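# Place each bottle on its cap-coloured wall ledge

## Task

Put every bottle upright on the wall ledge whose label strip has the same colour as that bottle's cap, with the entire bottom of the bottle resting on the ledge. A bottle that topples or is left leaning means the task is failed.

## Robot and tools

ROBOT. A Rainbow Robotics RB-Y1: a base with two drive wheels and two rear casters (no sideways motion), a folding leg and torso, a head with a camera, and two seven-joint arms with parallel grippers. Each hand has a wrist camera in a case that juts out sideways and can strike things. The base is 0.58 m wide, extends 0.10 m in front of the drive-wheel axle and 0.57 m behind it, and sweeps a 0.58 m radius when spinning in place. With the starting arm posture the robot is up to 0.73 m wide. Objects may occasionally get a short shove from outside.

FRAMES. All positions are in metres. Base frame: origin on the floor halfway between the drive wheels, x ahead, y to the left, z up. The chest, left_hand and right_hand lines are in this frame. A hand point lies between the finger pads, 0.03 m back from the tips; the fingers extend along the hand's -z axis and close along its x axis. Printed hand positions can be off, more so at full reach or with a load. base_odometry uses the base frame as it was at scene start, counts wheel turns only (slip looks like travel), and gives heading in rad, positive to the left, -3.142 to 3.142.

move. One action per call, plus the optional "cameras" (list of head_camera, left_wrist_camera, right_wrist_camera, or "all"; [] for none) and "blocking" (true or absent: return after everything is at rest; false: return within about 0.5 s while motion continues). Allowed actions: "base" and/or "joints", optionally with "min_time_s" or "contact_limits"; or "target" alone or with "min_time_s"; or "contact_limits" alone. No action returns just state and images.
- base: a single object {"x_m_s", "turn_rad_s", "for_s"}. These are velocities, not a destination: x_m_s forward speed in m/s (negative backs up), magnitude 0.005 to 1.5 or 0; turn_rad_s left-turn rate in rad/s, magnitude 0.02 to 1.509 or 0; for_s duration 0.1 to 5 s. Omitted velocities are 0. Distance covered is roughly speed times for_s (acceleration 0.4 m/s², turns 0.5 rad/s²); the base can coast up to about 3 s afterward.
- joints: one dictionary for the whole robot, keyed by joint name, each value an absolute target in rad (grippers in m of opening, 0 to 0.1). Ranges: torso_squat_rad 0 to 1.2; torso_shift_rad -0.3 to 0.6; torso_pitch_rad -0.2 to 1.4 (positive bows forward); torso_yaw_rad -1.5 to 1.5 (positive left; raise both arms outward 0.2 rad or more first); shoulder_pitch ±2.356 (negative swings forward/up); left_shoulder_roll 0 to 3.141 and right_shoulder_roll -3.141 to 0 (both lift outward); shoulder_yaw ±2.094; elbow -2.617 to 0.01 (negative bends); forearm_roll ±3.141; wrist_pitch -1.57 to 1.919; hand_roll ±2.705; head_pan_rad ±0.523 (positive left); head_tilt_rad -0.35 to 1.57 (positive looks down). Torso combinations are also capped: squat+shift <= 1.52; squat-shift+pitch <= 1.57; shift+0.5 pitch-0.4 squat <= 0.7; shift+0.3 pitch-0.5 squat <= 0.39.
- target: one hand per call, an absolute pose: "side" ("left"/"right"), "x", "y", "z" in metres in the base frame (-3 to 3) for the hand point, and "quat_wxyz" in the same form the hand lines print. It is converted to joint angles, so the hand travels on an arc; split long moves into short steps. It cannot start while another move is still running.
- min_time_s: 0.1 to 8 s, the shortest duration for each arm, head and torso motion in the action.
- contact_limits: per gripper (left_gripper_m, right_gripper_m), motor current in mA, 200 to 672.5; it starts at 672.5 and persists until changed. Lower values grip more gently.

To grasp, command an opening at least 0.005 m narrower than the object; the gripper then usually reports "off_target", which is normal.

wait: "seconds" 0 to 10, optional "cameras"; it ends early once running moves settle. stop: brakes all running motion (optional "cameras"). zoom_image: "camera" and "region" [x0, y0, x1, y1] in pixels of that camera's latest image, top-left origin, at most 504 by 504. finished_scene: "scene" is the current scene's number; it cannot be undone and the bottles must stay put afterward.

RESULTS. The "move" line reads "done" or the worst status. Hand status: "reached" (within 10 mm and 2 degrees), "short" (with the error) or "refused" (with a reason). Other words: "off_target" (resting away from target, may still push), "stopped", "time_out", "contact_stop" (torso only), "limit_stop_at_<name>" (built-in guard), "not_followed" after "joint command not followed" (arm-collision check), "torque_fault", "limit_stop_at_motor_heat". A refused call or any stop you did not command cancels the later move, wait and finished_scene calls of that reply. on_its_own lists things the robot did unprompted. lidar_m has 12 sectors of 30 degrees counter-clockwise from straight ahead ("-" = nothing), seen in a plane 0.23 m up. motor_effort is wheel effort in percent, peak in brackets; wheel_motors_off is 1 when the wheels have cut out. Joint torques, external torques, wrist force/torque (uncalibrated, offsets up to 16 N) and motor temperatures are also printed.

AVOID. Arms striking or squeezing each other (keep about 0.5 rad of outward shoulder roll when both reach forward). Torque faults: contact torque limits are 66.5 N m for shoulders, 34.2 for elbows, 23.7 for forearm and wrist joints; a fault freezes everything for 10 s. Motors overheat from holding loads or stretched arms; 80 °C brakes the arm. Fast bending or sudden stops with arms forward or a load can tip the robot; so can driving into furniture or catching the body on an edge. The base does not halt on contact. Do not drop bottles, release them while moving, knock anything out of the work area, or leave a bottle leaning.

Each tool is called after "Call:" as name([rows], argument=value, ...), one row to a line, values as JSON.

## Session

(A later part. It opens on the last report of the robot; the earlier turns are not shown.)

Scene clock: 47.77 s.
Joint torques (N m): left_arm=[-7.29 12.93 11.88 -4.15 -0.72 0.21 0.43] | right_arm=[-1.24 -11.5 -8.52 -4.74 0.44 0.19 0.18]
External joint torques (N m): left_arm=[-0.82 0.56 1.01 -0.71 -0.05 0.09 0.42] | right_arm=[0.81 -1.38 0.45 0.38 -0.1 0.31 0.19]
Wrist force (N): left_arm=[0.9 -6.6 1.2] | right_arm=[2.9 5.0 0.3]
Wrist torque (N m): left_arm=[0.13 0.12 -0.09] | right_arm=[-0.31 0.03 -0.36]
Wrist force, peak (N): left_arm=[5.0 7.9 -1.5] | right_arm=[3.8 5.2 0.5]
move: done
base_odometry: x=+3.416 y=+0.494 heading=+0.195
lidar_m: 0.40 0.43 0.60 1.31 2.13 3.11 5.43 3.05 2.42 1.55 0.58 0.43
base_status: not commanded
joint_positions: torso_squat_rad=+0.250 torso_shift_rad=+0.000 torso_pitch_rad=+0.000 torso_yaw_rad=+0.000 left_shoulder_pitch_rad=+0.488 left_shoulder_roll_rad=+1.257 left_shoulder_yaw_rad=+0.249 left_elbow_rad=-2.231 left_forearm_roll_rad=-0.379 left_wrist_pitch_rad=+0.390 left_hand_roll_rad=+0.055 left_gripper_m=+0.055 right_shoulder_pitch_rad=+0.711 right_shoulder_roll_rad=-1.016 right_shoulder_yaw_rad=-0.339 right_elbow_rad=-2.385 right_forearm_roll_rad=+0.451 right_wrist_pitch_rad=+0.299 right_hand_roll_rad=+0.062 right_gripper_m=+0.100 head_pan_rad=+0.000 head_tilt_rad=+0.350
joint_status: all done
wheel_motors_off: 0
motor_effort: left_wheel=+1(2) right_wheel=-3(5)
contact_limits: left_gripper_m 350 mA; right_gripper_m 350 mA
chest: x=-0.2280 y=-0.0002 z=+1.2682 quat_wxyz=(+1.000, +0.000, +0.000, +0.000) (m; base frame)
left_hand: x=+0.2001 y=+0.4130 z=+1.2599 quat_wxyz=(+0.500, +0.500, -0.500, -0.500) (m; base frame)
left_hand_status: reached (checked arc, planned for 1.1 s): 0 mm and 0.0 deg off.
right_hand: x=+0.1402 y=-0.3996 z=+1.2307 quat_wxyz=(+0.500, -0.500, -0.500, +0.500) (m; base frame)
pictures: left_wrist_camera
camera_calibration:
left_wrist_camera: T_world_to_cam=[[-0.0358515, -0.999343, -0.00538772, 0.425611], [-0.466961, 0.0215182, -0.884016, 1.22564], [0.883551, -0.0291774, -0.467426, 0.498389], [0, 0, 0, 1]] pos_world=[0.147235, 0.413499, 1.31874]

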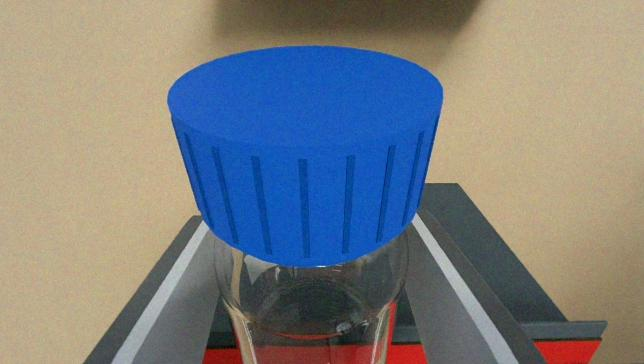

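Call:
move(target={"side": "left", "x": 0.145, "y": 0.29, "z": 1.29, "quat_wxyz": [0.5, 0.5, -0.5, -0.5]}, min_time_s=1.3)

Call:
move(target={"side": "left", "x": 0.165, "y": 0.16, "z": 1.33, "quat_wxyz": [0.5, 0.5, -0.5, -0.5]}, min_time_s=1.3)

Call:
move(target={"side": "left", "x": 0.175, "y": 0.05, "z": 1.36, "quat_wxyz": [0.5, 0.5, -0.5, -0.5]}, min_time_s=1.3, cameras=["left_wrist_camera", "head_camera"])

Scene clock: 53.07 s.
Joint torques (N m): left_arm=[-4.25 9.52 6.59 -6.33 -1.31 -0.05 0.04] | right_arm=[-1.2 -11.17 -8.66 -4.62 0.46 0.1 0.37]
External joint torques (N m): left_arm=[0.18 0.3 -1.46 -1.19 -0.32 0.03 0.03] | right_arm=[0.85 -1.05 0.31 0.51 -0.07 0.22 0.38]
Wrist force (N): left_arm=[0.9 -6.6 2.2] | right_arm=[3.5 4.9 0.8]
Wrist torque (N m): left_arm=[0.15 0.12 0.04] | right_arm=[-0.31 0.07 -0.33]
Wrist force, peak (N): left_arm=[0.7 -7.2 1.2] | right_arm=[3.4 5.9 0.5]
move: short
base_odometry: x=+3.416 y=+0.494 heading=+0.195
lidar_m: 0.41 0.43 0.60 1.32 2.12 3.09 5.43 3.04 2.42 1.55 0.59 0.42
base_status: not commanded
joint_positions: torso_squat_rad=+0.250 torso_shift_rad=+0.000 torso_pitch_rad=+0.000 torso_yaw_rad=+0.000 left_shoulder_pitch_rad=+0.499 left_shoulder_roll_rad=+1.144 left_shoulder_yaw_rad=+0.135 left_elbow_rad=-2.617 left_forearm_roll_rad=-0.505 left_wrist_pitch_rad=+0.570 left_hand_roll_rad=-0.051 left_gripper_m=+0.055 right_shoulder_pitch_rad=+0.711 right_shoulder_roll_rad=-1.016 right_shoulder_yaw_rad=-0.339 right_elbow_rad=-2.385 right_forearm_roll_rad=+0.451 right_wrist_pitch_rad=+0.299 right_hand_roll_rad=+0.062 right_gripper_m=+0.100 head_pan_rad=+0.000 head_tilt_rad=+0.350
joint_status: all done
wheel_motors_off: 0
motor_effort: left_wheel=+1(2) right_wheel=-2(5)
contact_limits: left_gripper_m 350 mA; right_gripper_m 350 mA
chest: x=-0.2280 y=-0.0002 z=+1.2682 quat_wxyz=(+1.000, +0.000, +0.000, +0.000) (m; base frame)
left_hand: x=+0.1457 y=+0.2905 z=+1.2897 quat_wxyz=(+0.434, +0.492, -0.562, -0.504) (m; base frame)
left_hand_status: short (checked arc, as near as the solve gets, planned for 1.3 s): 1 mm and 10.5 deg off. The place is met; only the turn is off.
right_hand: x=+0.1402 y=-0.3996 z=+1.2307 quat_wxyz=(+0.500, -0.500, -0.500, +0.500) (m; base frame)
pictures: none

Scene clock: 54.73 s.
Joint torques (N m): left_arm=[-12.2 2.4 4.08 -5.92 -1.41 -2.33 0.63] | right_arm=[-1.49 -11.34 -8.48 -4.91 0.56 0 0.08]
External joint torques (N m): left_arm=[-0.47 1.24 -0.26 -1.02 -0.2 -0.7 0.62] | right_arm=[0.55 -1.23 0.49 0.21 0.03 0.12 0.08]
Wrist force (N): left_arm=[0.5 -6.7 1.5] | right_arm=[3.3 4.7 0.1]
Wrist torque (N m): left_arm=[0.17 0.06 0.04] | right_arm=[-0.25 0.03 -0.41]
Wrist force, peak (N): left_arm=[0.1 -7.4 2.4] | right_arm=[3.2 5.5 0.6]
move: short
base_odometry: x=+3.416 y=+0.494 heading=+0.195
lidar_m: 0.41 0.43 0.59 1.32 2.13 3.11 5.43 3.05 2.43 1.55 0.58 0.42
base_status: not commanded
joint_positions: torso_squat_rad=+0.250 torso_shift_rad=+0.000 torso_pitch_rad=+0.000 torso_yaw_rad=+0.000 left_shoulder_pitch_rad=-0.469 left_shoulder_roll_rad=+0.357 left_shoulder_yaw_rad=-0.616 left_elbow_rad=-2.617 left_forearm_roll_rad=-0.719 left_wrist_pitch_rad=+1.661 left_hand_roll_rad=-0.931 left_gripper_m=+0.055 right_shoulder_pitch_rad=+0.711 right_shoulder_roll_rad=-1.016 right_shoulder_yaw_rad=-0.339 right_elbow_rad=-2.385 right_forearm_roll_rad=+0.451 right_wrist_pitch_rad=+0.299 right_hand_roll_rad=+0.062 right_gripper_m=+0.100 head_pan_rad=+0.000 head_tilt_rad=+0.350
joint_status: all done
wheel_motors_off: 0
motor_effort: left_wheel=+1(2) right_wheel=-2(4)
contact_limits: left_gripper_m 350 mA; right_gripper_m 350 mA
chest: x=-0.2280 y=-0.0002 z=+1.2682 quat_wxyz=(+1.000, +0.000, +0.000, +0.000) (m; base frame)
left_hand: x=+0.1659 y=+0.1595 z=+1.3298 quat_wxyz=(+0.529, +0.558, -0.466, -0.438) (m; base frame)
left_hand_status: short (checked arc, as near as the solve gets, planned for 1.3 s): 1 mm and 11.0 deg off. The place is met; only the turn is off.
right_hand: x=+0.1402 y=-0.3996 z=+1.2307 quat_wxyz=(+0.500, -0.500, -0.500, +0.500) (m; base frame)
pictures: none

Scene clock: 56.37 s.
Joint torques (N m): left_arm=[-15.02 -1.54 2.32 -3.87 -1.15 -2.02 0.01] | right_arm=[-1.18 -11.59 -8.34 -4.74 0.41 0.09 0.25]
External joint torques (N m): left_arm=[-1.59 -0.12 -2.04 0.24 -0.08 -0.29 -0.01] | right_arm=[0.87 -1.47 0.63 0.39 -0.13 0.21 0.26]
Wrist force (N): left_arm=[0.4 -6.9 1.1] | right_arm=[3.0 4.3 0.1]
Wrist torque (N m): left_arm=[0.18 0.05 0.04] | right_arm=[-0.21 0.06 -0.37]
Wrist force, peak (N): left_arm=[0.7 -7.1 0.9] | right_arm=[3.7 5.2 -0.2]
move: done
base_odometry: x=+3.416 y=+0.494 heading=+0.195
lidar_m: 0.41 0.42 0.60 1.32 2.13 3.11 5.43 3.05 2.41 1.54 0.59 0.42
base_status: not commanded
joint_positions: torso_squat_rad=+0.250 torso_shift_rad=+0.000 torso_pitch_rad=+0.000 torso_yaw_rad=+0.000 left_shoulder_pitch_rad=-0.734 left_shoulder_roll_rad=+0.101 left_shoulder_yaw_rad=-0.659 left_elbow_rad=-2.441 left_forearm_roll_rad=-0.636 left_wrist_pitch_rad=+1.755 left_hand_roll_rad=-1.021 left_gripper_m=+0.055 right_shoulder_pitch_rad=+0.711 right_shoulder_roll_rad=-1.016 right_shoulder_yaw_rad=-0.339 right_elbow_rad=-2.385 right_forearm_roll_rad=+0.451 right_wrist_pitch_rad=+0.299 right_hand_roll_rad=+0.062 right_gripper_m=+0.100 head_pan_rad=+0.000 head_tilt_rad=+0.350
joint_status: all done
wheel_motors_off: 0
motor_effort: left_wheel=+2(2) right_wheel=-3(4)
contact_limits: left_gripper_m 350 mA; right_gripper_m 350 mA
chest: x=-0.2280 y=-0.0002 z=+1.2682 quat_wxyz=(+1.000, +0.000, +0.000, +0.000) (m; base frame)
left_hand: x=+0.1745 y=+0.0503 z=+1.3599 quat_wxyz=(+0.500, +0.500, -0.500, -0.500) (m; base frame)
left_hand_status: reached (checked arc, planned for 1.3 s): 1 mm and 0.0 deg off.
right_hand: x=+0.1402 y=-0.3996 z=+1.2307 quat_wxyz=(+0.500, -0.500, -0.500, +0.500) (m; base frame)
pictures: head_camera, left_wrist_camera
camera_calibration:
head_camera: T_world_to_cam=[[-0.0279935, -0.999325, 0.0237777, -0.0362854], [-0.30838, -0.0139932, -0.95116, 1.39144], [0.950851, -0.0339589, -0.30778, 0.590834], [0, 0, 0, 1]] pos_world=[-0.133718, 0.00327391, 1.50619]
left_wrist_camera: T_world_to_cam=[[-0.0366004, -0.999318, -0.00489072, 0.0622513], [-0.466672, 0.0214192, -0.884171, 1.31], [0.883673, -0.0300787, -0.467138, 0.556745], [0, 0, 0, 1]] pos_world=[0.121637, 0.0508959, 1.41864]

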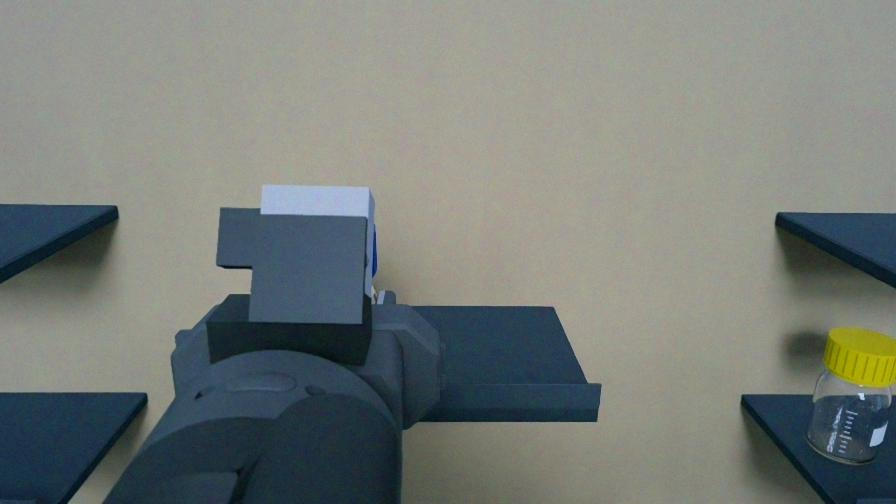

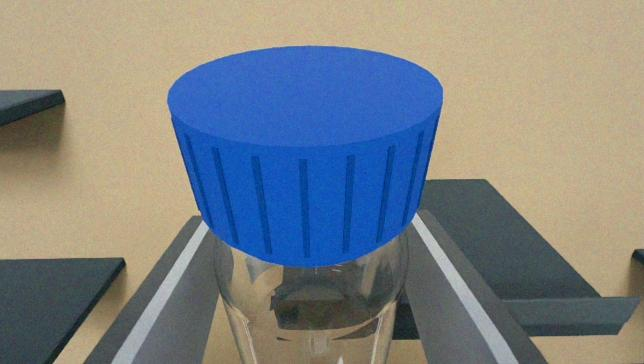

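Call:
move(target={"side": "left", "x": 0.182, "y": -0.03, "z": 1.365, "quat_wxyz": [0.5337, 0.4639, -0.4639, -0.5337]}, min_time_s=1.3)

Call:
move(target={"side": "left", "x": 0.19, "y": -0.076, "z": 1.367, "quat_wxyz": [0.5337, 0.4639, -0.4639, -0.5337]}, min_time_s=1, cameras=["left_wrist_camera", "head_camera"])

Scene clock: 58.33 s.
Joint torques (N m): left_arm=[-16.44 -0.39 4.33 -3.56 -1.39 -1.79 0.55] | right_arm=[-1.47 -11.15 -8.5 -4.66 0.57 -0.04 0.17]
External joint torques (N m): left_arm=[-1.54 0.4 -1.72 0.32 -0.11 -0.26 0.54] | right_arm=[0.58 -1.03 0.47 0.47 0.03 0.09 0.18]
Wrist force (N): left_arm=[0.5 -6.7 -0.1] | right_arm=[3.1 5.1 -0.3]
Wrist torque (N m): left_arm=[0.15 0.07 -0.10] | right_arm=[-0.30 -0.04 -0.37]
Wrist force, peak (N): left_arm=[0.8 -7.0 1.1] | right_arm=[3.2 5.7 -0.1]
move: short
base_odometry: x=+3.416 y=+0.494 heading=+0.195
lidar_m: 0.41 0.43 0.59 1.32 2.12 3.10 5.42 3.05 2.42 1.54 0.58 0.43
base_status: not commanded
joint_positions: torso_squat_rad=+0.250 torso_shift_rad=+0.000 torso_pitch_rad=+0.000 torso_yaw_rad=+0.000 left_shoulder_pitch_rad=-1.029 left_shoulder_roll_rad=+0.000 left_shoulder_yaw_rad=-0.709 left_elbow_rad=-2.158 left_forearm_roll_rad=-0.525 left_wrist_pitch_rad=+1.919 left_hand_roll_rad=-0.850 left_gripper_m=+0.055 right_shoulder_pitch_rad=+0.711 right_shoulder_roll_rad=-1.016 right_shoulder_yaw_rad=-0.339 right_elbow_rad=-2.385 right_forearm_roll_rad=+0.451 right_wrist_pitch_rad=+0.299 right_hand_roll_rad=+0.062 right_gripper_m=+0.100 head_pan_rad=+0.000 head_tilt_rad=+0.350
joint_status: all done
wheel_motors_off: 0
motor_effort: left_wheel=+2(2) right_wheel=-3(4)
contact_limits: left_gripper_m 350 mA; right_gripper_m 350 mA
chest: x=-0.2280 y=-0.0002 z=+1.2682 quat_wxyz=(+1.000, +0.000, +0.000, +0.000) (m; base frame)
left_hand: x=+0.1825 y=-0.0297 z=+1.3648 quat_wxyz=(+0.520, +0.465, -0.479, -0.532) (m; base frame)
left_hand_status: short (checked arc, as near as the solve gets, planned for 1.3 s): 1 mm and 2.3 deg off. The place is met; only the turn is off.
right_hand: x=+0.1402 y=-0.3996 z=+1.2307 quat_wxyz=(+0.500, -0.500, -0.500, +0.500) (m; base frame)
pictures: none

Scene clock: 59.67 s.
Joint torques (N m): left_arm=[-17.3 0.99 5.83 -3.25 -1.78 -1.52 0.38] | right_arm=[-1.51 -11.22 -9.09 -5 0.61 0.05 0.06]
External joint torques (N m): left_arm=[-1.63 0.27 -1.75 0.5 -0.24 -0.27 0.36] | right_arm=[0.53 -1.11 -0.12 0.13 0.07 0.18 0.07]
Wrist force (N): left_arm=[0.7 -7.0 0.3] | right_arm=[2.6 3.9 1.1]
Wrist torque (N m): left_arm=[0.19 0.10 -0.09] | right_arm=[-0.18 -0.02 -0.33]
Wrist force, peak (N): left_arm=[0.8 -7.0 -0.1] | right_arm=[3.9 5.3 0.7]
move: short
base_odometry: x=+3.416 y=+0.494 heading=+0.195
lidar_m: 0.41 0.43 0.60 1.32 2.13 3.10 5.43 3.05 2.42 1.54 0.58 0.42
base_status: not commanded
joint_positions: torso_squat_rad=+0.250 torso_shift_rad=+0.000 torso_pitch_rad=+0.000 torso_yaw_rad=+0.000 left_shoulder_pitch_rad=-1.196 left_shoulder_roll_rad=+0.000 left_shoulder_yaw_rad=-0.779 left_elbow_rad=-1.971 left_forearm_roll_rad=-0.418 left_wrist_pitch_rad=+1.919 left_hand_roll_rad=-0.658 left_gripper_m=+0.055 right_shoulder_pitch_rad=+0.711 right_shoulder_roll_rad=-1.016 right_shoulder_yaw_rad=-0.339 right_elbow_rad=-2.385 right_forearm_roll_rad=+0.451 right_wrist_pitch_rad=+0.299 right_hand_roll_rad=+0.062 right_gripper_m=+0.100 head_pan_rad=+0.000 head_tilt_rad=+0.350
joint_status: all done
wheel_motors_off: 0
motor_effort: left_wheel=+2(2) right_wheel=-4(4)
contact_limits: left_gripper_m 350 mA; right_gripper_m 350 mA
chest: x=-0.2280 y=-0.0002 z=+1.2682 quat_wxyz=(+1.000, +0.000, +0.000, +0.000) (m; base frame)
left_hand: x=+0.1905 y=-0.0758 z=+1.3669 quat_wxyz=(+0.517, +0.462, -0.483, -0.535) (m; base frame)
left_hand_status: short (checked arc, as near as the solve gets, planned for 1.0 s): 1 mm and 2.9 deg off. The place is met; only the turn is off.
right_hand: x=+0.1402 y=-0.3996 z=+1.2307 quat_wxyz=(+0.500, -0.500, -0.500, +0.500) (m; base frame)
pictures: head_camera, left_wrist_camera
camera_calibration:
head_camera: T_world_to_cam=[[-0.0279935, -0.999325, 0.0237777, -0.0362854], [-0.30838, -0.0139932, -0.95116, 1.39144], [0.950851, -0.0339589, -0.30778, 0.590834], [0, 0, 0, 1]] pos_world=[-0.133718, 0.00327391, 1.50619]
left_wrist_camera: T_world_to_cam=[[-0.0759179, -0.997106, 0.004069, -0.0677016], [-0.557887, 0.0390936, -0.828996, 1.26973], [0.826437, -0.0652057, -0.55924, 0.676242], [0, 0, 0, 1]] pos_world=[0.144352, -0.073049, 1.43105]

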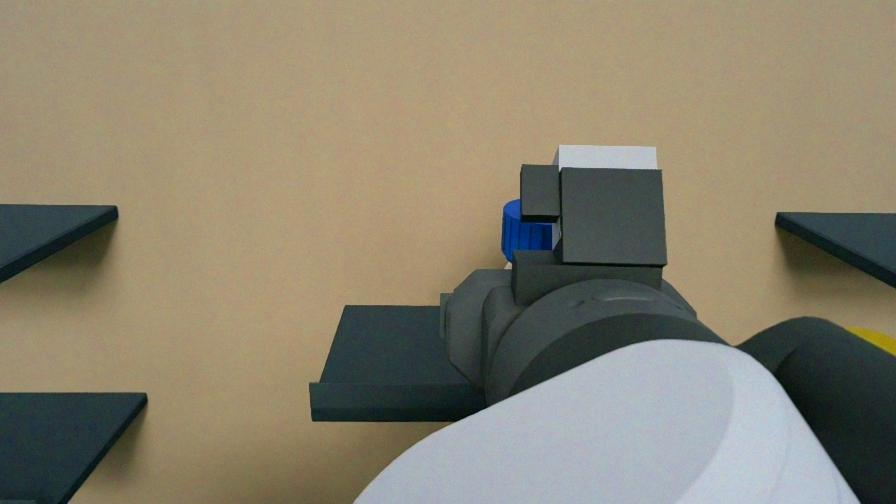

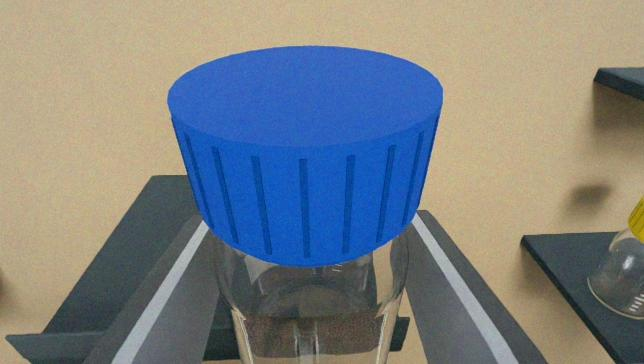

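Call:
move(target={"side": "left", "x": 0.235, "y": -0.076, "z": 1.37, "quat_wxyz": [0.5337, 0.4639, -0.4639, -0.5337]}, min_time_s=0.8)

Call:
move(target={"side": "left", "x": 0.28, "y": -0.076, "z": 1.37, "quat_wxyz": [0.5337, 0.4639, -0.4639, -0.5337]}, min_time_s=0.8, cameras=["left_wrist_camera", "head_camera"])

Scene clock: 61.70 s.
Joint torques (N m): left_arm=[-19.13 2.67 8.63 -4.12 -1.74 -1.53 0.53] | right_arm=[-1.61 -11.18 -8.63 -4.87 0.5 0.01 0.15]
External joint torques (N m): left_arm=[-1.86 0.91 1.16 0.21 -0.16 -0.3 0.52] | right_arm=[0.44 -1.06 0.34 0.26 -0.04 0.14 0.15]
Wrist force (N): left_arm=[1.1 -6.7 0.1] | right_arm=[3.4 4.9 0.3]
Wrist torque (N m): left_arm=[0.14 0.13 -0.09] | right_arm=[-0.32 0.09 -0.37]
Wrist force, peak (N): left_arm=[1.0 -7.1 0.4] | right_arm=[3.6 5.2 0.8]
move: done
base_odometry: x=+3.416 y=+0.494 heading=+0.195
lidar_m: 0.41 0.42 0.59 1.32 2.13 3.11 5.43 3.05 2.43 1.55 0.58 0.42
base_status: not commanded
joint_positions: torso_squat_rad=+0.250 torso_shift_rad=+0.000 torso_pitch_rad=+0.000 torso_yaw_rad=+0.000 left_shoulder_pitch_rad=-1.238 left_shoulder_roll_rad=+0.003 left_shoulder_yaw_rad=-0.701 left_elbow_rad=-1.795 left_forearm_roll_rad=-0.366 left_wrist_pitch_rad=+1.812 left_hand_roll_rad=-0.649 left_gripper_m=+0.055 right_shoulder_pitch_rad=+0.711 right_shoulder_roll_rad=-1.016 right_shoulder_yaw_rad=-0.339 right_elbow_rad=-2.385 right_forearm_roll_rad=+0.451 right_wrist_pitch_rad=+0.299 right_hand_roll_rad=+0.062 right_gripper_m=+0.100 head_pan_rad=+0.000 head_tilt_rad=+0.350
joint_status: all done
wheel_motors_off: 0
motor_effort: left_wheel=+1(2) right_wheel=-4(4)
contact_limits: left_gripper_m 350 mA; right_gripper_m 350 mA
chest: x=-0.2280 y=-0.0002 z=+1.2682 quat_wxyz=(+1.000, +0.000, +0.000, +0.000) (m; base frame)
left_hand: x=+0.2344 y=-0.0757 z=+1.3698 quat_wxyz=(+0.533, +0.464, -0.464, -0.534) (m; base frame)
left_hand_status: reached (checked arc, planned for 0.8 s): 1 mm and 0.1 deg off.
right_hand: x=+0.1402 y=-0.3996 z=+1.2307 quat_wxyz=(+0.500, -0.500, -0.500, +0.500) (m; base frame)
pictures: none

Scene clock: 62.83 s.
Joint torques (N m): left_arm=[-21.19 4.41 8.41 -4.84 -1.66 -1.53 0.51] | right_arm=[-1.51 -11.32 -8.17 -4.92 0.43 0.05 0.29]
External joint torques (N m): left_arm=[-2.32 1.67 0.99 0.12 -0.03 -0.34 0.5] | right_arm=[0.53 -1.2 0.8 0.22 -0.1 0.17 0.3]
Wrist force (N): left_arm=[1.0 -6.6 -0.1] | right_arm=[3.0 5.2 0.3]
Wrist torque (N m): left_arm=[0.12 0.11 -0.09] | right_arm=[-0.30 0.03 -0.35]
Wrist force, peak (N): left_arm=[1.0 -7.3 0.3] | right_arm=[3.5 5.8 0.1]
move: done
base_odometry: x=+3.416 y=+0.494 heading=+0.195
lidar_m: 0.41 0.43 0.60 1.32 2.12 3.11 5.43 3.05 2.43 1.54 0.58 0.43
base_status: not commanded
joint_positions: torso_squat_rad=+0.250 torso_shift_rad=+0.000 torso_pitch_rad=+0.000 torso_yaw_rad=+0.000 left_shoulder_pitch_rad=-1.264 left_shoulder_roll_rad=+0.027 left_shoulder_yaw_rad=-0.656 left_elbow_rad=-1.634 left_forearm_roll_rad=-0.324 left_wrist_pitch_rad=+1.654 left_hand_roll_rad=-0.625 left_gripper_m=+0.055 right_shoulder_pitch_rad=+0.711 right_shoulder_roll_rad=-1.016 right_shoulder_yaw_rad=-0.339 right_elbow_rad=-2.385 right_forearm_roll_rad=+0.451 right_wrist_pitch_rad=+0.299 right_hand_roll_rad=+0.062 right_gripper_m=+0.100 head_pan_rad=+0.000 head_tilt_rad=+0.350
joint_status: all done
wheel_motors_off: 0
motor_effort: left_wheel=+2(2) right_wheel=-3(4)
contact_limits: left_gripper_m 350 mA; right_gripper_m 350 mA
chest: x=-0.2280 y=-0.0002 z=+1.2682 quat_wxyz=(+1.000, +0.000, +0.000, +0.000) (m; base frame)
left_hand: x=+0.2792 y=-0.0757 z=+1.3697 quat_wxyz=(+0.533, +0.464, -0.464, -0.534) (m; base frame)
left_hand_status: reached (checked arc, planned for 0.8 s): 1 mm and 0.1 deg off.
right_hand: x=+0.1402 y=-0.3996 z=+1.2307 quat_wxyz=(+0.500, -0.500, -0.500, +0.500) (m; base frame)
pictures: head_camera, left_wrist_camera
camera_calibration:
head_camera: T_world_to_cam=[[-0.0279935, -0.999325, 0.0237777, -0.0362854], [-0.30838, -0.0139932, -0.95116, 1.39144], [0.950851, -0.0339589, -0.30778, 0.590834], [0, 0, 0, 1]] pos_world=[-0.133718, 0.00327391, 1.50619]
left_wrist_camera: T_world_to_cam=[[-0.0373575, -0.999302, -0.000165983, -0.0660334], [-0.585427, 0.02202, -0.810426, 1.30245], [0.809864, -0.0301783, -0.585841, 0.648317], [0, 0, 0, 1]] pos_world=[0.234977, -0.0751022, 1.43534]

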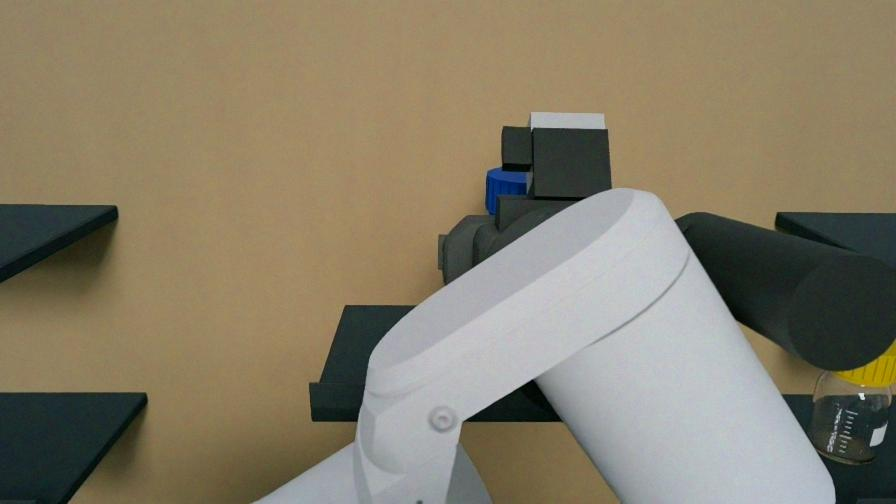

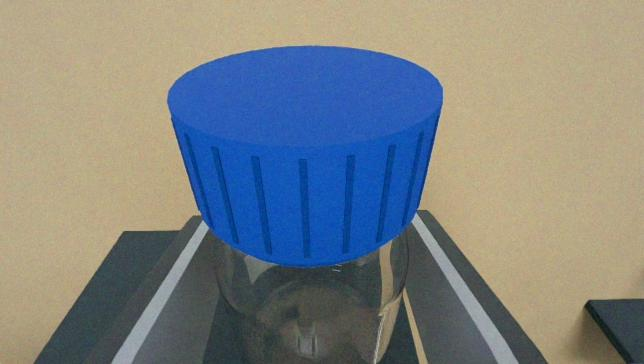

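Call:
zoom_image(camera="left_wrist_camera", region=[100, 180, 540, 364])

Scaled by 1.145 from the camera's 644x364 image, which has a finer 1265x715 frame.

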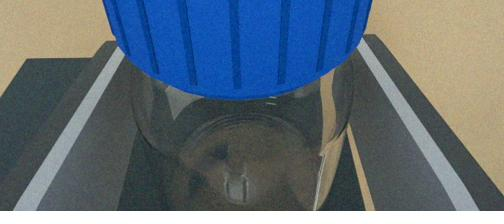

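Call:
move(target={"side": "left", "x": 0.292, "y": -0.0757, "z": 1.345, "quat_wxyz": [0.5337, 0.4639, -0.4639, -0.5337]}, min_time_s=0.8)

Call:
move(target={"side": "left", "x": 0.292, "y": -0.0757, "z": 1.334, "quat_wxyz": [0.5337, 0.4639, -0.4639, -0.5337]}, min_time_s=0.7, cameras=["left_wrist_camera"])

Scene clock: 66.63 s.
Joint torques (N m): left_arm=[-20.24 4.21 5.83 -5.23 -2.01 -1.62 0.58] | right_arm=[-1.47 -11.09 -8.51 -4.72 0.45 -0.15 0.15]
External joint torques (N m): left_arm=[-1.05 1.97 -1.64 0.18 -0.33 -0.5 0.56] | right_arm=[0.58 -0.97 0.46 0.41 -0.09 -0.02 0.16]
Wrist force (N): left_arm=[1.1 -6.7 0.0] | right_arm=[3.2 4.6 0.2]
Wrist torque (N m): left_arm=[0.15 0.12 -0.08] | right_arm=[-0.29 0.00 -0.40]
Wrist force, peak (N): left_arm=[0.8 -7.0 -0.1] | right_arm=[3.6 5.4 0.6]
move: done
base_odometry: x=+3.416 y=+0.494 heading=+0.195
lidar_m: 0.41 0.43 0.59 1.31 2.13 3.10 5.43 3.04 2.42 1.55 0.58 0.42
base_status: not commanded
joint_positions: torso_squat_rad=+0.250 torso_shift_rad=+0.000 torso_pitch_rad=+0.000 torso_yaw_rad=+0.000 left_shoulder_pitch_rad=-1.217 left_shoulder_roll_rad=+0.034 left_shoulder_yaw_rad=-0.692 left_elbow_rad=-1.596 left_forearm_roll_rad=-0.345 left_wrist_pitch_rad=+1.588 left_hand_roll_rad=-0.580 left_gripper_m=+0.055 right_shoulder_pitch_rad=+0.711 right_shoulder_roll_rad=-1.016 right_shoulder_yaw_rad=-0.339 right_elbow_rad=-2.385 right_forearm_roll_rad=+0.451 right_wrist_pitch_rad=+0.299 right_hand_roll_rad=+0.062 right_gripper_m=+0.100 head_pan_rad=+0.000 head_tilt_rad=+0.350
joint_status: all done
wheel_motors_off: 0
motor_effort: left_wheel=+2(2) right_wheel=-3(4)
contact_limits: left_gripper_m 350 mA; right_gripper_m 350 mA
chest: x=-0.2280 y=-0.0002 z=+1.2682 quat_wxyz=(+1.000, +0.000, +0.000, +0.000) (m; base frame)
left_hand: x=+0.2919 y=-0.0758 z=+1.3452 quat_wxyz=(+0.534, +0.464, -0.464, -0.534) (m; base frame)
left_hand_status: reached (checked arc, planned for 0.8 s): 0 mm and 0.0 deg off.
right_hand: x=+0.1402 y=-0.3996 z=+1.2307 quat_wxyz=(+0.500, -0.500, -0.500, +0.500) (m; base frame)
pictures: none

Scene clock: 67.67 s.
Joint torques (N m): left_arm=[-19.61 3.93 5.64 -7.07 -2.2 -1.6 0.64] | right_arm=[-1.62 -11.49 -8.7 -4.65 0.68 0.01 0.32]
External joint torques (N m): left_arm=[-0.49 2.03 -1.85 -1.53 -0.51 -0.51 0.63] | right_arm=[0.43 -1.38 0.26 0.48 0.15 0.13 0.32]
Wrist force (N): left_arm=[1.0 -6.5 -0.3] | right_arm=[3.1 4.4 0.5]
Wrist torque (N m): left_arm=[0.13 0.10 -0.11] | right_arm=[-0.24 0.04 -0.36]
Wrist force, peak (N): left_arm=[1.0 -6.9 0.1] | right_arm=[3.9 5.1 0.8]
move: done
base_odometry: x=+3.416 y=+0.494 heading=+0.195
lidar_m: 0.41 0.42 0.59 1.32 2.13 3.11 5.43 3.05 2.42 1.55 0.58 0.42
base_status: not commanded
joint_positions: torso_squat_rad=+0.250 torso_shift_rad=+0.000 torso_pitch_rad=+0.000 torso_yaw_rad=+0.000 left_shoulder_pitch_rad=-1.191 left_shoulder_roll_rad=+0.035 left_shoulder_yaw_rad=-0.712 left_elbow_rad=-1.599 left_forearm_roll_rad=-0.359 left_wrist_pitch_rad=+1.578 left_hand_roll_rad=-0.563 left_gripper_m=+0.055 right_shoulder_pitch_rad=+0.711 right_shoulder_roll_rad=-1.016 right_shoulder_yaw_rad=-0.339 right_elbow_rad=-2.385 right_forearm_roll_rad=+0.451 right_wrist_pitch_rad=+0.299 right_hand_roll_rad=+0.062 right_gripper_m=+0.100 head_pan_rad=+0.000 head_tilt_rad=+0.350
joint_status: all done
wheel_motors_off: 0
motor_effort: left_wheel=+2(2) right_wheel=-3(4)
contact_limits: left_gripper_m 350 mA; right_gripper_m 350 mA
chest: x=-0.2280 y=-0.0002 z=+1.2682 quat_wxyz=(+1.000, +0.000, +0.000, +0.000) (m; base frame)
left_hand: x=+0.2919 y=-0.0758 z=+1.3341 quat_wxyz=(+0.534, +0.464, -0.464, -0.534) (m; base frame)
left_hand_status: reached (checked arc, planned for 0.7 s): 0 mm and 0.1 deg off.
right_hand: x=+0.1402 y=-0.3996 z=+1.2307 quat_wxyz=(+0.500, -0.500, -0.500, +0.500) (m; base frame)
pictures: left_wrist_camera
camera_calibration:
left_wrist_camera: T_world_to_cam=[[-0.0366258, -0.999329, 0.000201694, -0.0663606], [-0.586159, 0.0213195, -0.809915, 1.28051], [0.809368, -0.029782, -0.586547, 0.618236], [0, 0, 0, 1]] pos_world=[0.247772, -0.0752035, 1.39974]

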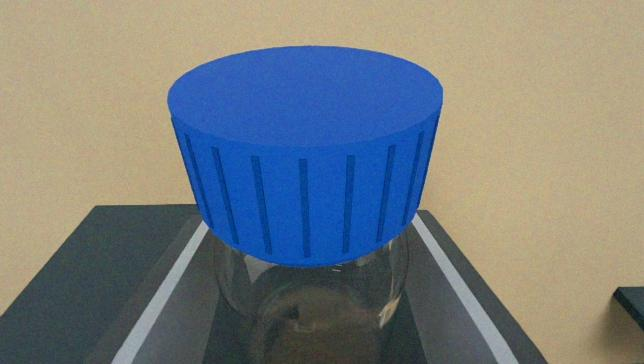

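Call:
move(target={"side": "left", "x": 0.292, "y": -0.0757, "z": 1.3305, "quat_wxyz": [0.5337, 0.4639, -0.4639, -0.5337]}, min_time_s=0.5)

Call:
move(target={"side": "left", "x": 0.292, "y": -0.0757, "z": 1.328, "quat_wxyz": [0.5337, 0.4639, -0.4639, -0.5337]}, min_time_s=0.5)

Scene clock: 68.83 s.
Joint torques (N m): left_arm=[-19.57 3.89 5.69 -7.15 -2.05 -1.51 0.59] | right_arm=[-1.53 -11.03 -8.37 -4.8 0.73 0.03 0.26]
External joint torques (N m): left_arm=[-0.47 2.11 -1.81 -1.58 -0.35 -0.43 0.58] | right_arm=[0.52 -0.91 0.6 0.33 0.2 0.15 0.27]
Wrist force (N): left_arm=[1.0 -6.6 -0.2] | right_arm=[2.9 5.6 -0.5]
Wrist torque (N m): left_arm=[0.15 0.11 -0.09] | right_arm=[-0.38 -0.01 -0.37]
Wrist force, peak (N): left_arm=[1.1 -6.9 -0.1] | right_arm=[3.4 5.1 1.7]
move: done
base_odometry: x=+3.416 y=+0.494 heading=+0.195
lidar_m: 0.41 0.42 0.60 1.31 2.13 3.10 5.43 3.04 2.43 1.54 0.58 0.43
base_status: not commanded
joint_positions: torso_squat_rad=+0.250 torso_shift_rad=+0.000 torso_pitch_rad=+0.000 torso_yaw_rad=+0.000 left_shoulder_pitch_rad=-1.183 left_shoulder_roll_rad=+0.036 left_shoulder_yaw_rad=-0.719 left_elbow_rad=-1.600 left_forearm_roll_rad=-0.364 left_wrist_pitch_rad=+1.574 left_hand_roll_rad=-0.557 left_gripper_m=+0.055 right_shoulder_pitch_rad=+0.711 right_shoulder_roll_rad=-1.016 right_shoulder_yaw_rad=-0.339 right_elbow_rad=-2.385 right_forearm_roll_rad=+0.451 right_wrist_pitch_rad=+0.299 right_hand_roll_rad=+0.062 right_gripper_m=+0.100 head_pan_rad=+0.000 head_tilt_rad=+0.350
joint_status: all done
wheel_motors_off: 0
motor_effort: left_wheel=+2(2) right_wheel=-3(4)
contact_limits: left_gripper_m 350 mA; right_gripper_m 350 mA
chest: x=-0.2280 y=-0.0002 z=+1.2682 quat_wxyz=(+1.000, +0.000, +0.000, +0.000) (m; base frame)
left_hand: x=+0.2920 y=-0.0757 z=+1.3306 quat_wxyz=(+0.534, +0.464, -0.464, -0.534) (m; base frame)
left_hand_status: reached (checked arc, planned for 0.5 s): 0 mm and 0.0 deg off.
right_hand: x=+0.1402 y=-0.3996 z=+1.2307 quat_wxyz=(+0.500, -0.500, -0.500, +0.500) (m; base frame)
pictures: none

Scene clock: 69.67 s.
Joint torques (N m): left_arm=[-19.54 3.71 5.89 -7.21 -2.22 -1.52 0.5] | right_arm=[-1.59 -10.9 -8.37 -4.73 0.45 0.04 0.17]
External joint torques (N m): left_arm=[-0.46 2.01 -1.61 -1.6 -0.51 -0.44 0.49] | right_arm=[0.46 -0.78 0.6 0.4 -0.09 0.16 0.18]
Wrist force (N): left_arm=[0.8 -6.6 0.0] | right_arm=[3.5 4.5 0.3]
Wrist torque (N m): left_arm=[0.13 0.10 -0.11] | right_arm=[-0.27 0.05 -0.38]
Wrist force, peak (N): left_arm=[0.8 -6.8 -0.2] | right_arm=[3.4 5.2 0.6]
move: done
base_odometry: x=+3.416 y=+0.494 heading=+0.195
lidar_m: 0.41 0.43 0.60 1.31 2.13 3.11 5.43 3.05 2.42 1.54 0.57 0.42
base_status: not commanded
joint_positions: torso_squat_rad=+0.250 torso_shift_rad=+0.000 torso_pitch_rad=+0.000 torso_yaw_rad=+0.000 left_shoulder_pitch_rad=-1.177 left_shoulder_roll_rad=+0.036 left_shoulder_yaw_rad=-0.724 left_elbow_rad=-1.600 left_forearm_roll_rad=-0.368 left_wrist_pitch_rad=+1.571 left_hand_roll_rad=-0.553 left_gripper_m=+0.055 right_shoulder_pitch_rad=+0.711 right_shoulder_roll_rad=-1.016 right_shoulder_yaw_rad=-0.339 right_elbow_rad=-2.385 right_forearm_roll_rad=+0.451 right_wrist_pitch_rad=+0.299 right_hand_roll_rad=+0.062 right_gripper_m=+0.100 head_pan_rad=+0.000 head_tilt_rad=+0.350
joint_status: all done
wheel_motors_off: 0
motor_effort: left_wheel=+1(2) right_wheel=-4(5)
contact_limits: left_gripper_m 350 mA; right_gripper_m 350 mA
chest: x=-0.2280 y=-0.0002 z=+1.2682 quat_wxyz=(+1.000, +0.000, +0.000, +0.000) (m; base frame)
left_hand: x=+0.2920 y=-0.0757 z=+1.3281 quat_wxyz=(+0.534, +0.464, -0.464, -0.534) (m; base frame)
left_hand_status: reached (checked arc, planned for 0.5 s): 0 mm and 0.0 deg off.
right_hand: x=+0.1402 y=-0.3996 z=+1.2307 quat_wxyz=(+0.500, -0.500, -0.500, +0.500) (m; base frame)
pictures: none

Call:
move(target={"side": "left", "x": 0.292, "y": -0.0757, "z": 1.326, "quat_wxyz": [0.5337, 0.4639, -0.4639, -0.5337]}, min_time_s=0.5)

Call:
move(target={"side": "left", "x": 0.292, "y": -0.0757, "z": 1.324, "quat_wxyz": [0.5337, 0.4639, -0.4639, -0.5337]}, min_time_s=0.5)

Scene clock: 71.10 s.
Joint torques (N m): left_arm=[-19.35 3.54 5.42 -7.23 -2.15 -1.62 0.45] | right_arm=[-1.34 -11.09 -8.21 -5 0.67 -0.14 0.37]
External joint torques (N m): left_arm=[-0.28 1.9 -2.09 -1.6 -0.44 -0.55 0.44] | right_arm=[0.71 -0.98 0.76 0.13 0.14 -0.02 0.38]
Wrist force (N): left_arm=[0.8 -6.4 0.0] | right_arm=[2.9 4.7 0.6]
Wrist torque (N m): left_arm=[0.10 0.08 -0.10] | right_arm=[-0.29 0.01 -0.35]
Wrist force, peak (N): left_arm=[0.7 -7.0 -0.2] | right_arm=[3.6 5.6 0.1]
move: done
base_odometry: x=+3.416 y=+0.494 heading=+0.195
lidar_m: 0.41 0.43 0.60 1.31 2.13 3.10 5.43 3.05 2.42 1.54 0.58 0.43
base_status: not commanded
joint_positions: torso_squat_rad=+0.250 torso_shift_rad=+0.000 torso_pitch_rad=+0.000 torso_yaw_rad=+0.000 left_shoulder_pitch_rad=-1.173 left_shoulder_roll_rad=+0.036 left_shoulder_yaw_rad=-0.728 left_elbow_rad=-1.600 left_forearm_roll_rad=-0.371 left_wrist_pitch_rad=+1.569 left_hand_roll_rad=-0.550 left_gripper_m=+0.055 right_shoulder_pitch_rad=+0.711 right_shoulder_roll_rad=-1.016 right_shoulder_yaw_rad=-0.339 right_elbow_rad=-2.385 right_forearm_roll_rad=+0.451 right_wrist_pitch_rad=+0.299 right_hand_roll_rad=+0.062 right_gripper_m=+0.100 head_pan_rad=+0.000 head_tilt_rad=+0.350
joint_status: all done
wheel_motors_off: 0
motor_effort: left_wheel=+2(2) right_wheel=-4(4)
contact_limits: left_gripper_m 350 mA; right_gripper_m 350 mA
chest: x=-0.2280 y=-0.0002 z=+1.2682 quat_wxyz=(+1.000, +0.000, +0.000, +0.000) (m; base frame)
left_hand: x=+0.2920 y=-0.0757 z=+1.3261 quat_wxyz=(+0.534, +0.464, -0.464, -0.534) (m; base frame)
left_hand_status: reached (checked arc, planned for 0.5 s): 0 mm and 0.0 deg off.
right_hand: x=+0.1402 y=-0.3996 z=+1.2307 quat_wxyz=(+0.500, -0.500, -0.500, +0.500) (m; base frame)
pictures: none

Scene clock: 71.93 s.
Joint torques (N m): left_arm=[-19.55 3.95 5.77 -7.26 -2.16 -1.52 0.72] | right_arm=[-1.05 -11.04 -9.03 -4.81 0.59 0 0.3]
External joint torques (N m): left_arm=[-0.48 2.37 -1.74 -1.6 -0.45 -0.46 0.7] | right_arm=[0.99 -0.92 -0.07 0.32 0.05 0.13 0.31]
Wrist force (N): left_arm=[1.1 -6.6 -0.2] | right_arm=[2.7 4.3 1.0]
Wrist torque (N m): left_arm=[0.14 0.12 -0.10] | right_arm=[-0.22 -0.04 -0.33]
Wrist force, peak (N): left_arm=[1.0 -6.8 -0.1] | right_arm=[3.3 5.1 0.5]
move: done
base_odometry: x=+3.416 y=+0.494 heading=+0.195
lidar_m: 0.41 0.43 0.59 1.31 2.13 3.11 5.43 3.05 2.43 1.55 0.57 0.43
base_status: not commanded
joint_positions: torso_squat_rad=+0.250 torso_shift_rad=+0.000 torso_pitch_rad=+0.000 torso_yaw_rad=+0.000 left_shoulder_pitch_rad=-1.168 left_shoulder_roll_rad=+0.037 left_shoulder_yaw_rad=-0.731 left_elbow_rad=-1.601 left_forearm_roll_rad=-0.374 left_wrist_pitch_rad=+1.567 left_hand_roll_rad=-0.547 left_gripper_m=+0.055 right_shoulder_pitch_rad=+0.711 right_shoulder_roll_rad=-1.016 right_shoulder_yaw_rad=-0.339 right_elbow_rad=-2.385 right_forearm_roll_rad=+0.451 right_wrist_pitch_rad=+0.299 right_hand_roll_rad=+0.062 right_gripper_m=+0.100 head_pan_rad=+0.000 head_tilt_rad=+0.350
joint_status: all done
wheel_motors_off: 0
motor_effort: left_wheel=+2(2) right_wheel=-3(4)
contact_limits: left_gripper_m 350 mA; right_gripper_m 350 mA
chest: x=-0.2280 y=-0.0002 z=+1.2682 quat_wxyz=(+1.000, +0.000, +0.000, +0.000) (m; base frame)
left_hand: x=+0.2920 y=-0.0757 z=+1.3241 quat_wxyz=(+0.534, +0.464, -0.464, -0.534) (m; base frame)
left_hand_status: reached (checked arc, planned for 0.5 s): 0 mm and 0.0 deg off.
right_hand: x=+0.1402 y=-0.3996 z=+1.2307 quat_wxyz=(+0.500, -0.500, -0.500, +0.500) (m; base frame)
pictures: none

Call:
move(target={"side": "left", "x": 0.292, "y": -0.0757, "z": 1.322, "quat_wxyz": [0.5337, 0.4639, -0.4639, -0.5337]}, min_time_s=0.5)

Call:
move(target={"side": "left", "x": 0.292, "y": -0.0757, "z": 1.32, "quat_wxyz": [0.5337, 0.4639, -0.4639, -0.5337]}, min_time_s=0.5, cameras=["left_wrist_camera"])

Scene clock: 73.27 s.
Joint torques (N m): left_arm=[-16.84 3.14 4.53 -6.68 -1.23 -1.01 0.58] | right_arm=[-1.22 -11.24 -8.67 -4.96 0.59 0.04 0.23]
External joint torques (N m): left_arm=[2.21 1.62 -2.98 -1.01 0.48 0.05 0.56] | right_arm=[0.83 -1.12 0.3 0.17 0.05 0.17 0.23]
Wrist force (N): left_arm=[0.5 -2.0 -1.0] | right_arm=[3.0 4.9 0.5]
Wrist torque (N m): left_arm=[0.22 0.12 -0.10] | right_arm=[-0.29 -0.02 -0.33]
Wrist force, peak (N): left_arm=[1.0 -6.8 -0.4] | right_arm=[3.5 5.4 1.1]
move: done
base_odometry: x=+3.416 y=+0.494 heading=+0.195
lidar_m: 0.41 0.42 0.60 1.32 2.13 3.10 5.43 3.04 2.43 1.54 0.58 0.43
base_status: not commanded
joint_positions: torso_squat_rad=+0.250 torso_shift_rad=+0.000 torso_pitch_rad=+0.000 torso_yaw_rad=+0.000 left_shoulder_pitch_rad=-1.164 left_shoulder_roll_rad=+0.037 left_shoulder_yaw_rad=-0.735 left_elbow_rad=-1.601 left_forearm_roll_rad=-0.377 left_wrist_pitch_rad=+1.564 left_hand_roll_rad=-0.544 left_gripper_m=+0.055 right_shoulder_pitch_rad=+0.711 right_shoulder_roll_rad=-1.016 right_shoulder_yaw_rad=-0.339 right_elbow_rad=-2.385 right_forearm_roll_rad=+0.451 right_wrist_pitch_rad=+0.299 right_hand_roll_rad=+0.062 right_gripper_m=+0.100 head_pan_rad=+0.000 head_tilt_rad=+0.350
joint_status: all done
wheel_motors_off: 0
motor_effort: left_wheel=+2(2) right_wheel=-4(4)
contact_limits: left_gripper_m 350 mA; right_gripper_m 350 mA
chest: x=-0.2280 y=-0.0002 z=+1.2682 quat_wxyz=(+1.000, +0.000, +0.000, +0.000) (m; base frame)
left_hand: x=+0.2920 y=-0.0757 z=+1.3225 quat_wxyz=(+0.534, +0.464, -0.464, -0.533) (m; base frame)
left_hand_status: reached (checked arc, planned for 0.5 s): 1 mm and 0.0 deg off.
right_hand: x=+0.1402 y=-0.3996 z=+1.2307 quat_wxyz=(+0.500, -0.500, -0.500, +0.500) (m; base frame)
pictures: none

Scene clock: 74.10 s.
Joint torques (N m): left_arm=[-12.5 1.15 2.23 -4.7 0.72 0.34 0.57] | right_arm=[-1.18 -11.16 -8.78 -4.71 0.51 -0.08 0.17]
External joint torques (N m): left_arm=[6.54 -0.33 -5.29 0.99 2.44 1.39 0.55] | right_arm=[0.87 -1.04 0.19 0.42 -0.02 0.05 0.17]
Wrist force (N): left_arm=[0.2 7.7 -2.3] | right_arm=[3.4 4.5 0.4]
Wrist torque (N m): left_arm=[0.39 0.11 -0.08] | right_arm=[-0.26 0.06 -0.36]
Wrist force, peak (N): left_arm=[0.4 8.1 -2.9] | right_arm=[3.3 5.4 -0.3]
move: done
base_odometry: x=+3.416 y=+0.494 heading=+0.195
lidar_m: 0.40 0.43 0.60 1.32 2.13 3.10 5.43 3.05 2.42 1.54 0.58 0.42
base_status: not commanded
joint_positions: torso_squat_rad=+0.250 torso_shift_rad=+0.000 torso_pitch_rad=+0.000 torso_yaw_rad=+0.000 left_shoulder_pitch_rad=-1.161 left_shoulder_roll_rad=+0.038 left_shoulder_yaw_rad=-0.738 left_elbow_rad=-1.602 left_forearm_roll_rad=-0.380 left_wrist_pitch_rad=+1.562 left_hand_roll_rad=-0.540 left_gripper_m=+0.055 right_shoulder_pitch_rad=+0.711 right_shoulder_roll_rad=-1.016 right_shoulder_yaw_rad=-0.339 right_elbow_rad=-2.385 right_forearm_roll_rad=+0.451 right_wrist_pitch_rad=+0.299 right_hand_roll_rad=+0.062 right_gripper_m=+0.100 head_pan_rad=+0.000 head_tilt_rad=+0.350
joint_status: all done
wheel_motors_off: 0
motor_effort: left_wheel=+1(2) right_wheel=-3(4)
contact_limits: left_gripper_m 350 mA; right_gripper_m 350 mA
chest: x=-0.2280 y=-0.0002 z=+1.2682 quat_wxyz=(+1.000, +0.000, +0.000, +0.000) (m; base frame)
left_hand: x=+0.2920 y=-0.0757 z=+1.3215 quat_wxyz=(+0.533, +0.464, -0.465, -0.533) (m; base frame)
left_hand_status: reached (checked arc, planned for 0.5 s): 2 mm and 0.2 deg off.
right_hand: x=+0.1402 y=-0.3996 z=+1.2307 quat_wxyz=(+0.500, -0.500, -0.500, +0.500) (m; base frame)
pictures: left_wrist_camera
camera_calibration:
left_wrist_camera: T_world_to_cam=[[-0.0365691, -0.999331, 0.00101134, -0.0674063], [-0.583277, 0.0205225, -0.812014, 1.27217], [0.81145, -0.0302845, -0.583637, 0.606291], [0, 0, 0, 1]] pos_world=[0.247589, -0.075108, 1.38694]

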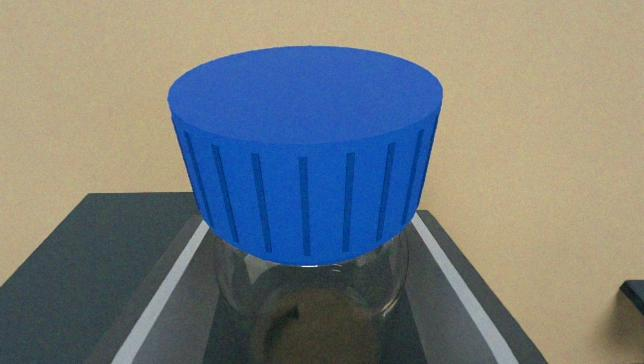

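Call:
move(target={"side": "left", "x": 0.292, "y": -0.0757, "z": 1.3225, "quat_wxyz": [0.5337, 0.4639, -0.4639, -0.5337]}, min_time_s=0.5)

Scene clock: 75.17 s.
Joint torques (N m): left_arm=[-17.23 1.88 6.65 -5.47 -0.23 -0.4 0.2] | right_arm=[-1.04 -11.35 -8.61 -4.59 0.63 0.03 0.16]
External joint torques (N m): left_arm=[1.82 0.39 -0.87 0.21 1.48 0.65 0.19] | right_arm=[1.01 -1.23 0.36 0.54 0.09 0.15 0.17]
Wrist force (N): left_arm=[-0.3 1.2 -1.3] | right_arm=[2.8 5.0 0.7]
Wrist torque (N m): left_arm=[0.33 0.16 -0.12] | right_arm=[-0.32 0.03 -0.37]
Wrist force, peak (N): left_arm=[0.2 7.5 -2.6] | right_arm=[3.5 5.3 0.2]
move: done
base_odometry: x=+3.416 y=+0.494 heading=+0.195
lidar_m: 0.41 0.43 0.60 1.32 2.13 3.11 5.43 3.04 2.42 1.55 0.59 0.42
base_status: not commanded
joint_positions: torso_squat_rad=+0.250 torso_shift_rad=+0.000 torso_pitch_rad=+0.000 torso_yaw_rad=+0.000 left_shoulder_pitch_rad=-1.162 left_shoulder_roll_rad=+0.038 left_shoulder_yaw_rad=-0.738 left_elbow_rad=-1.602 left_forearm_roll_rad=-0.380 left_wrist_pitch_rad=+1.562 left_hand_roll_rad=-0.540 left_gripper_m=+0.055 right_shoulder_pitch_rad=+0.711 right_shoulder_roll_rad=-1.016 right_shoulder_yaw_rad=-0.339 right_elbow_rad=-2.385 right_forearm_roll_rad=+0.451 right_wrist_pitch_rad=+0.299 right_hand_roll_rad=+0.062 right_gripper_m=+0.100 head_pan_rad=+0.000 head_tilt_rad=+0.350
joint_status: all done
wheel_motors_off: 0
motor_effort: left_wheel=+1(2) right_wheel=-4(4)
contact_limits: left_gripper_m 350 mA; right_gripper_m 350 mA
chest: x=-0.2280 y=-0.0002 z=+1.2682 quat_wxyz=(+1.000, +0.000, +0.000, +0.000) (m; base frame)
left_hand: x=+0.2920 y=-0.0758 z=+1.3221 quat_wxyz=(+0.533, +0.465, -0.465, -0.533) (m; base frame)
left_hand_status: reached (checked arc, planned for 0.5 s): 0 mm and 0.2 deg off.
right_hand: x=+0.1402 y=-0.3996 z=+1.2307 quat_wxyz=(+0.500, -0.500, -0.500, +0.500) (m; base frame)
pictures: none

Call:
move(target={"side": "left", "x": 0.292, "y": -0.0757, "z": 1.3233, "quat_wxyz": [0.5337, 0.4639, -0.4639, -0.5337]}, min_time_s=0.4)

Call:
move(joints={"left_gripper_m": 0.078}, cameras=["left_wrist_camera"])

Scene clock: 76.17 s.
Joint torques (N m): left_arm=[-21.35 0.99 9.07 -5.05 -1.71 -1.08 -0.15] | right_arm=[-1.45 -11.65 -8.66 -4.68 0.66 0 0.15]
External joint torques (N m): left_arm=[-2.3 -0.56 1.56 0.61 0 -0.02 -0.17] | right_arm=[0.6 -1.53 0.31 0.45 0.12 0.13 0.16]
Wrist force (N): left_arm=[0.9 -6.7 0.0] | right_arm=[2.9 4.6 0.6]
Wrist torque (N m): left_arm=[0.16 0.11 0.03] | right_arm=[-0.30 0.01 -0.40]
Wrist force, peak (N): left_arm=[0.6 -6.9 -0.1] | right_arm=[2.7 5.8 0.5]
move: done
base_odometry: x=+3.416 y=+0.494 heading=+0.195
lidar_m: 0.41 0.43 0.60 1.32 2.13 3.11 5.43 3.05 2.43 1.54 0.58 0.42
base_status: not commanded
joint_positions: torso_squat_rad=+0.250 torso_shift_rad=+0.000 torso_pitch_rad=+0.000 torso_yaw_rad=+0.000 left_shoulder_pitch_rad=-1.166 left_shoulder_roll_rad=+0.037 left_shoulder_yaw_rad=-0.733 left_elbow_rad=-1.601 left_forearm_roll_rad=-0.375 left_wrist_pitch_rad=+1.566 left_hand_roll_rad=-0.546 left_gripper_m=+0.055 right_shoulder_pitch_rad=+0.711 right_shoulder_roll_rad=-1.016 right_shoulder_yaw_rad=-0.339 right_elbow_rad=-2.385 right_forearm_roll_rad=+0.451 right_wrist_pitch_rad=+0.299 right_hand_roll_rad=+0.062 right_gripper_m=+0.100 head_pan_rad=+0.000 head_tilt_rad=+0.350
joint_status: all done
wheel_motors_off: 0
motor_effort: left_wheel=+2(2) right_wheel=-3(4)
contact_limits: left_gripper_m 350 mA; right_gripper_m 350 mA
chest: x=-0.2280 y=-0.0002 z=+1.2682 quat_wxyz=(+1.000, +0.000, +0.000, +0.000) (m; base frame)
left_hand: x=+0.2920 y=-0.0757 z=+1.3233 quat_wxyz=(+0.534, +0.464, -0.464, -0.534) (m; base frame)
left_hand_status: reached (checked arc, planned for 0.4 s): 0 mm and 0.0 deg off.
right_hand: x=+0.1402 y=-0.3996 z=+1.2307 quat_wxyz=(+0.500, -0.500, -0.500, +0.500) (m; base frame)
pictures: none

Scene clock: 76.90 s.
Joint torques (N m): left_arm=[-20.78 1.4 9 -5.21 -1.76 -1.25 0.05] | right_arm=[-1.27 -10.89 -8.21 -4.9 0.57 -0.14 0.01]
External joint torques (N m): left_arm=[-1.72 -0.15 1.49 0.45 -0.04 -0.19 0.04] | right_arm=[0.78 -0.77 0.76 0.23 0.03 -0.01 0.02]
Wrist force (N): left_arm=[0.7 -5.3 0.1] | right_arm=[3.0 4.6 0.4]
Wrist torque (N m): left_arm=[0.20 0.10 0.03] | right_arm=[-0.24 0.00 -0.38]
Wrist force, peak (N): left_arm=[0.9 -6.5 -0.1] | right_arm=[3.2 5.3 0.7]
move: done
base_odometry: x=+3.416 y=+0.494 heading=+0.195
lidar_m: 0.41 0.42 0.60 1.31 2.13 3.10 5.43 3.05 2.43 1.55 0.59 0.42
base_status: not commanded
joint_positions: torso_squat_rad=+0.250 torso_shift_rad=+0.000 torso_pitch_rad=+0.000 torso_yaw_rad=+0.000 left_shoulder_pitch_rad=-1.166 left_shoulder_roll_rad=+0.037 left_shoulder_yaw_rad=-0.733 left_elbow_rad=-1.601 left_forearm_roll_rad=-0.375 left_wrist_pitch_rad=+1.566 left_hand_roll_rad=-0.546 left_gripper_m=+0.078 right_shoulder_pitch_rad=+0.711 right_shoulder_roll_rad=-1.016 right_shoulder_yaw_rad=-0.339 right_elbow_rad=-2.385 right_forearm_roll_rad=+0.451 right_wrist_pitch_rad=+0.299 right_hand_roll_rad=+0.062 right_gripper_m=+0.100 head_pan_rad=+0.000 head_tilt_rad=+0.350
joint_status: all done
wheel_motors_off: 0
motor_effort: left_wheel=+2(2) right_wheel=-3(4)
contact_limits: left_gripper_m 350 mA; right_gripper_m 350 mA
chest: x=-0.2280 y=-0.0002 z=+1.2682 quat_wxyz=(+1.000, +0.000, +0.000, +0.000) (m; base frame)
left_hand: x=+0.2920 y=-0.0757 z=+1.3233 quat_wxyz=(+0.534, +0.464, -0.464, -0.534) (m; base frame)
right_hand: x=+0.1402 y=-0.3996 z=+1.2307 quat_wxyz=(+0.500, -0.500, -0.500, +0.500) (m; base frame)
pictures: left_wrist_camera
camera_calibration:
left_wrist_camera: T_world_to_cam=[[-0.0364957, -0.999334, -0.00018216, -0.065756], [-0.58512, 0.0215164, -0.810661, 1.27256], [0.810125, -0.0294791, -0.585515, 0.610302], [0, 0, 0, 1]] pos_world=[0.247778, -0.0751019, 1.38894]

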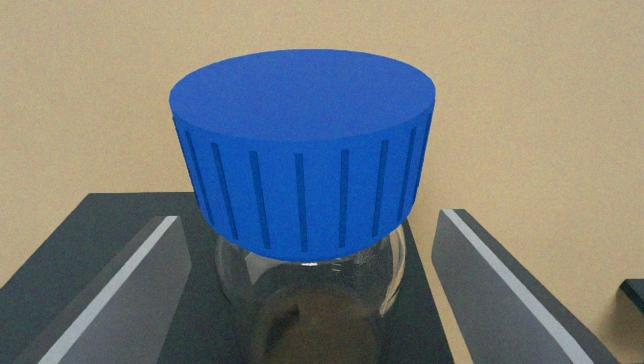

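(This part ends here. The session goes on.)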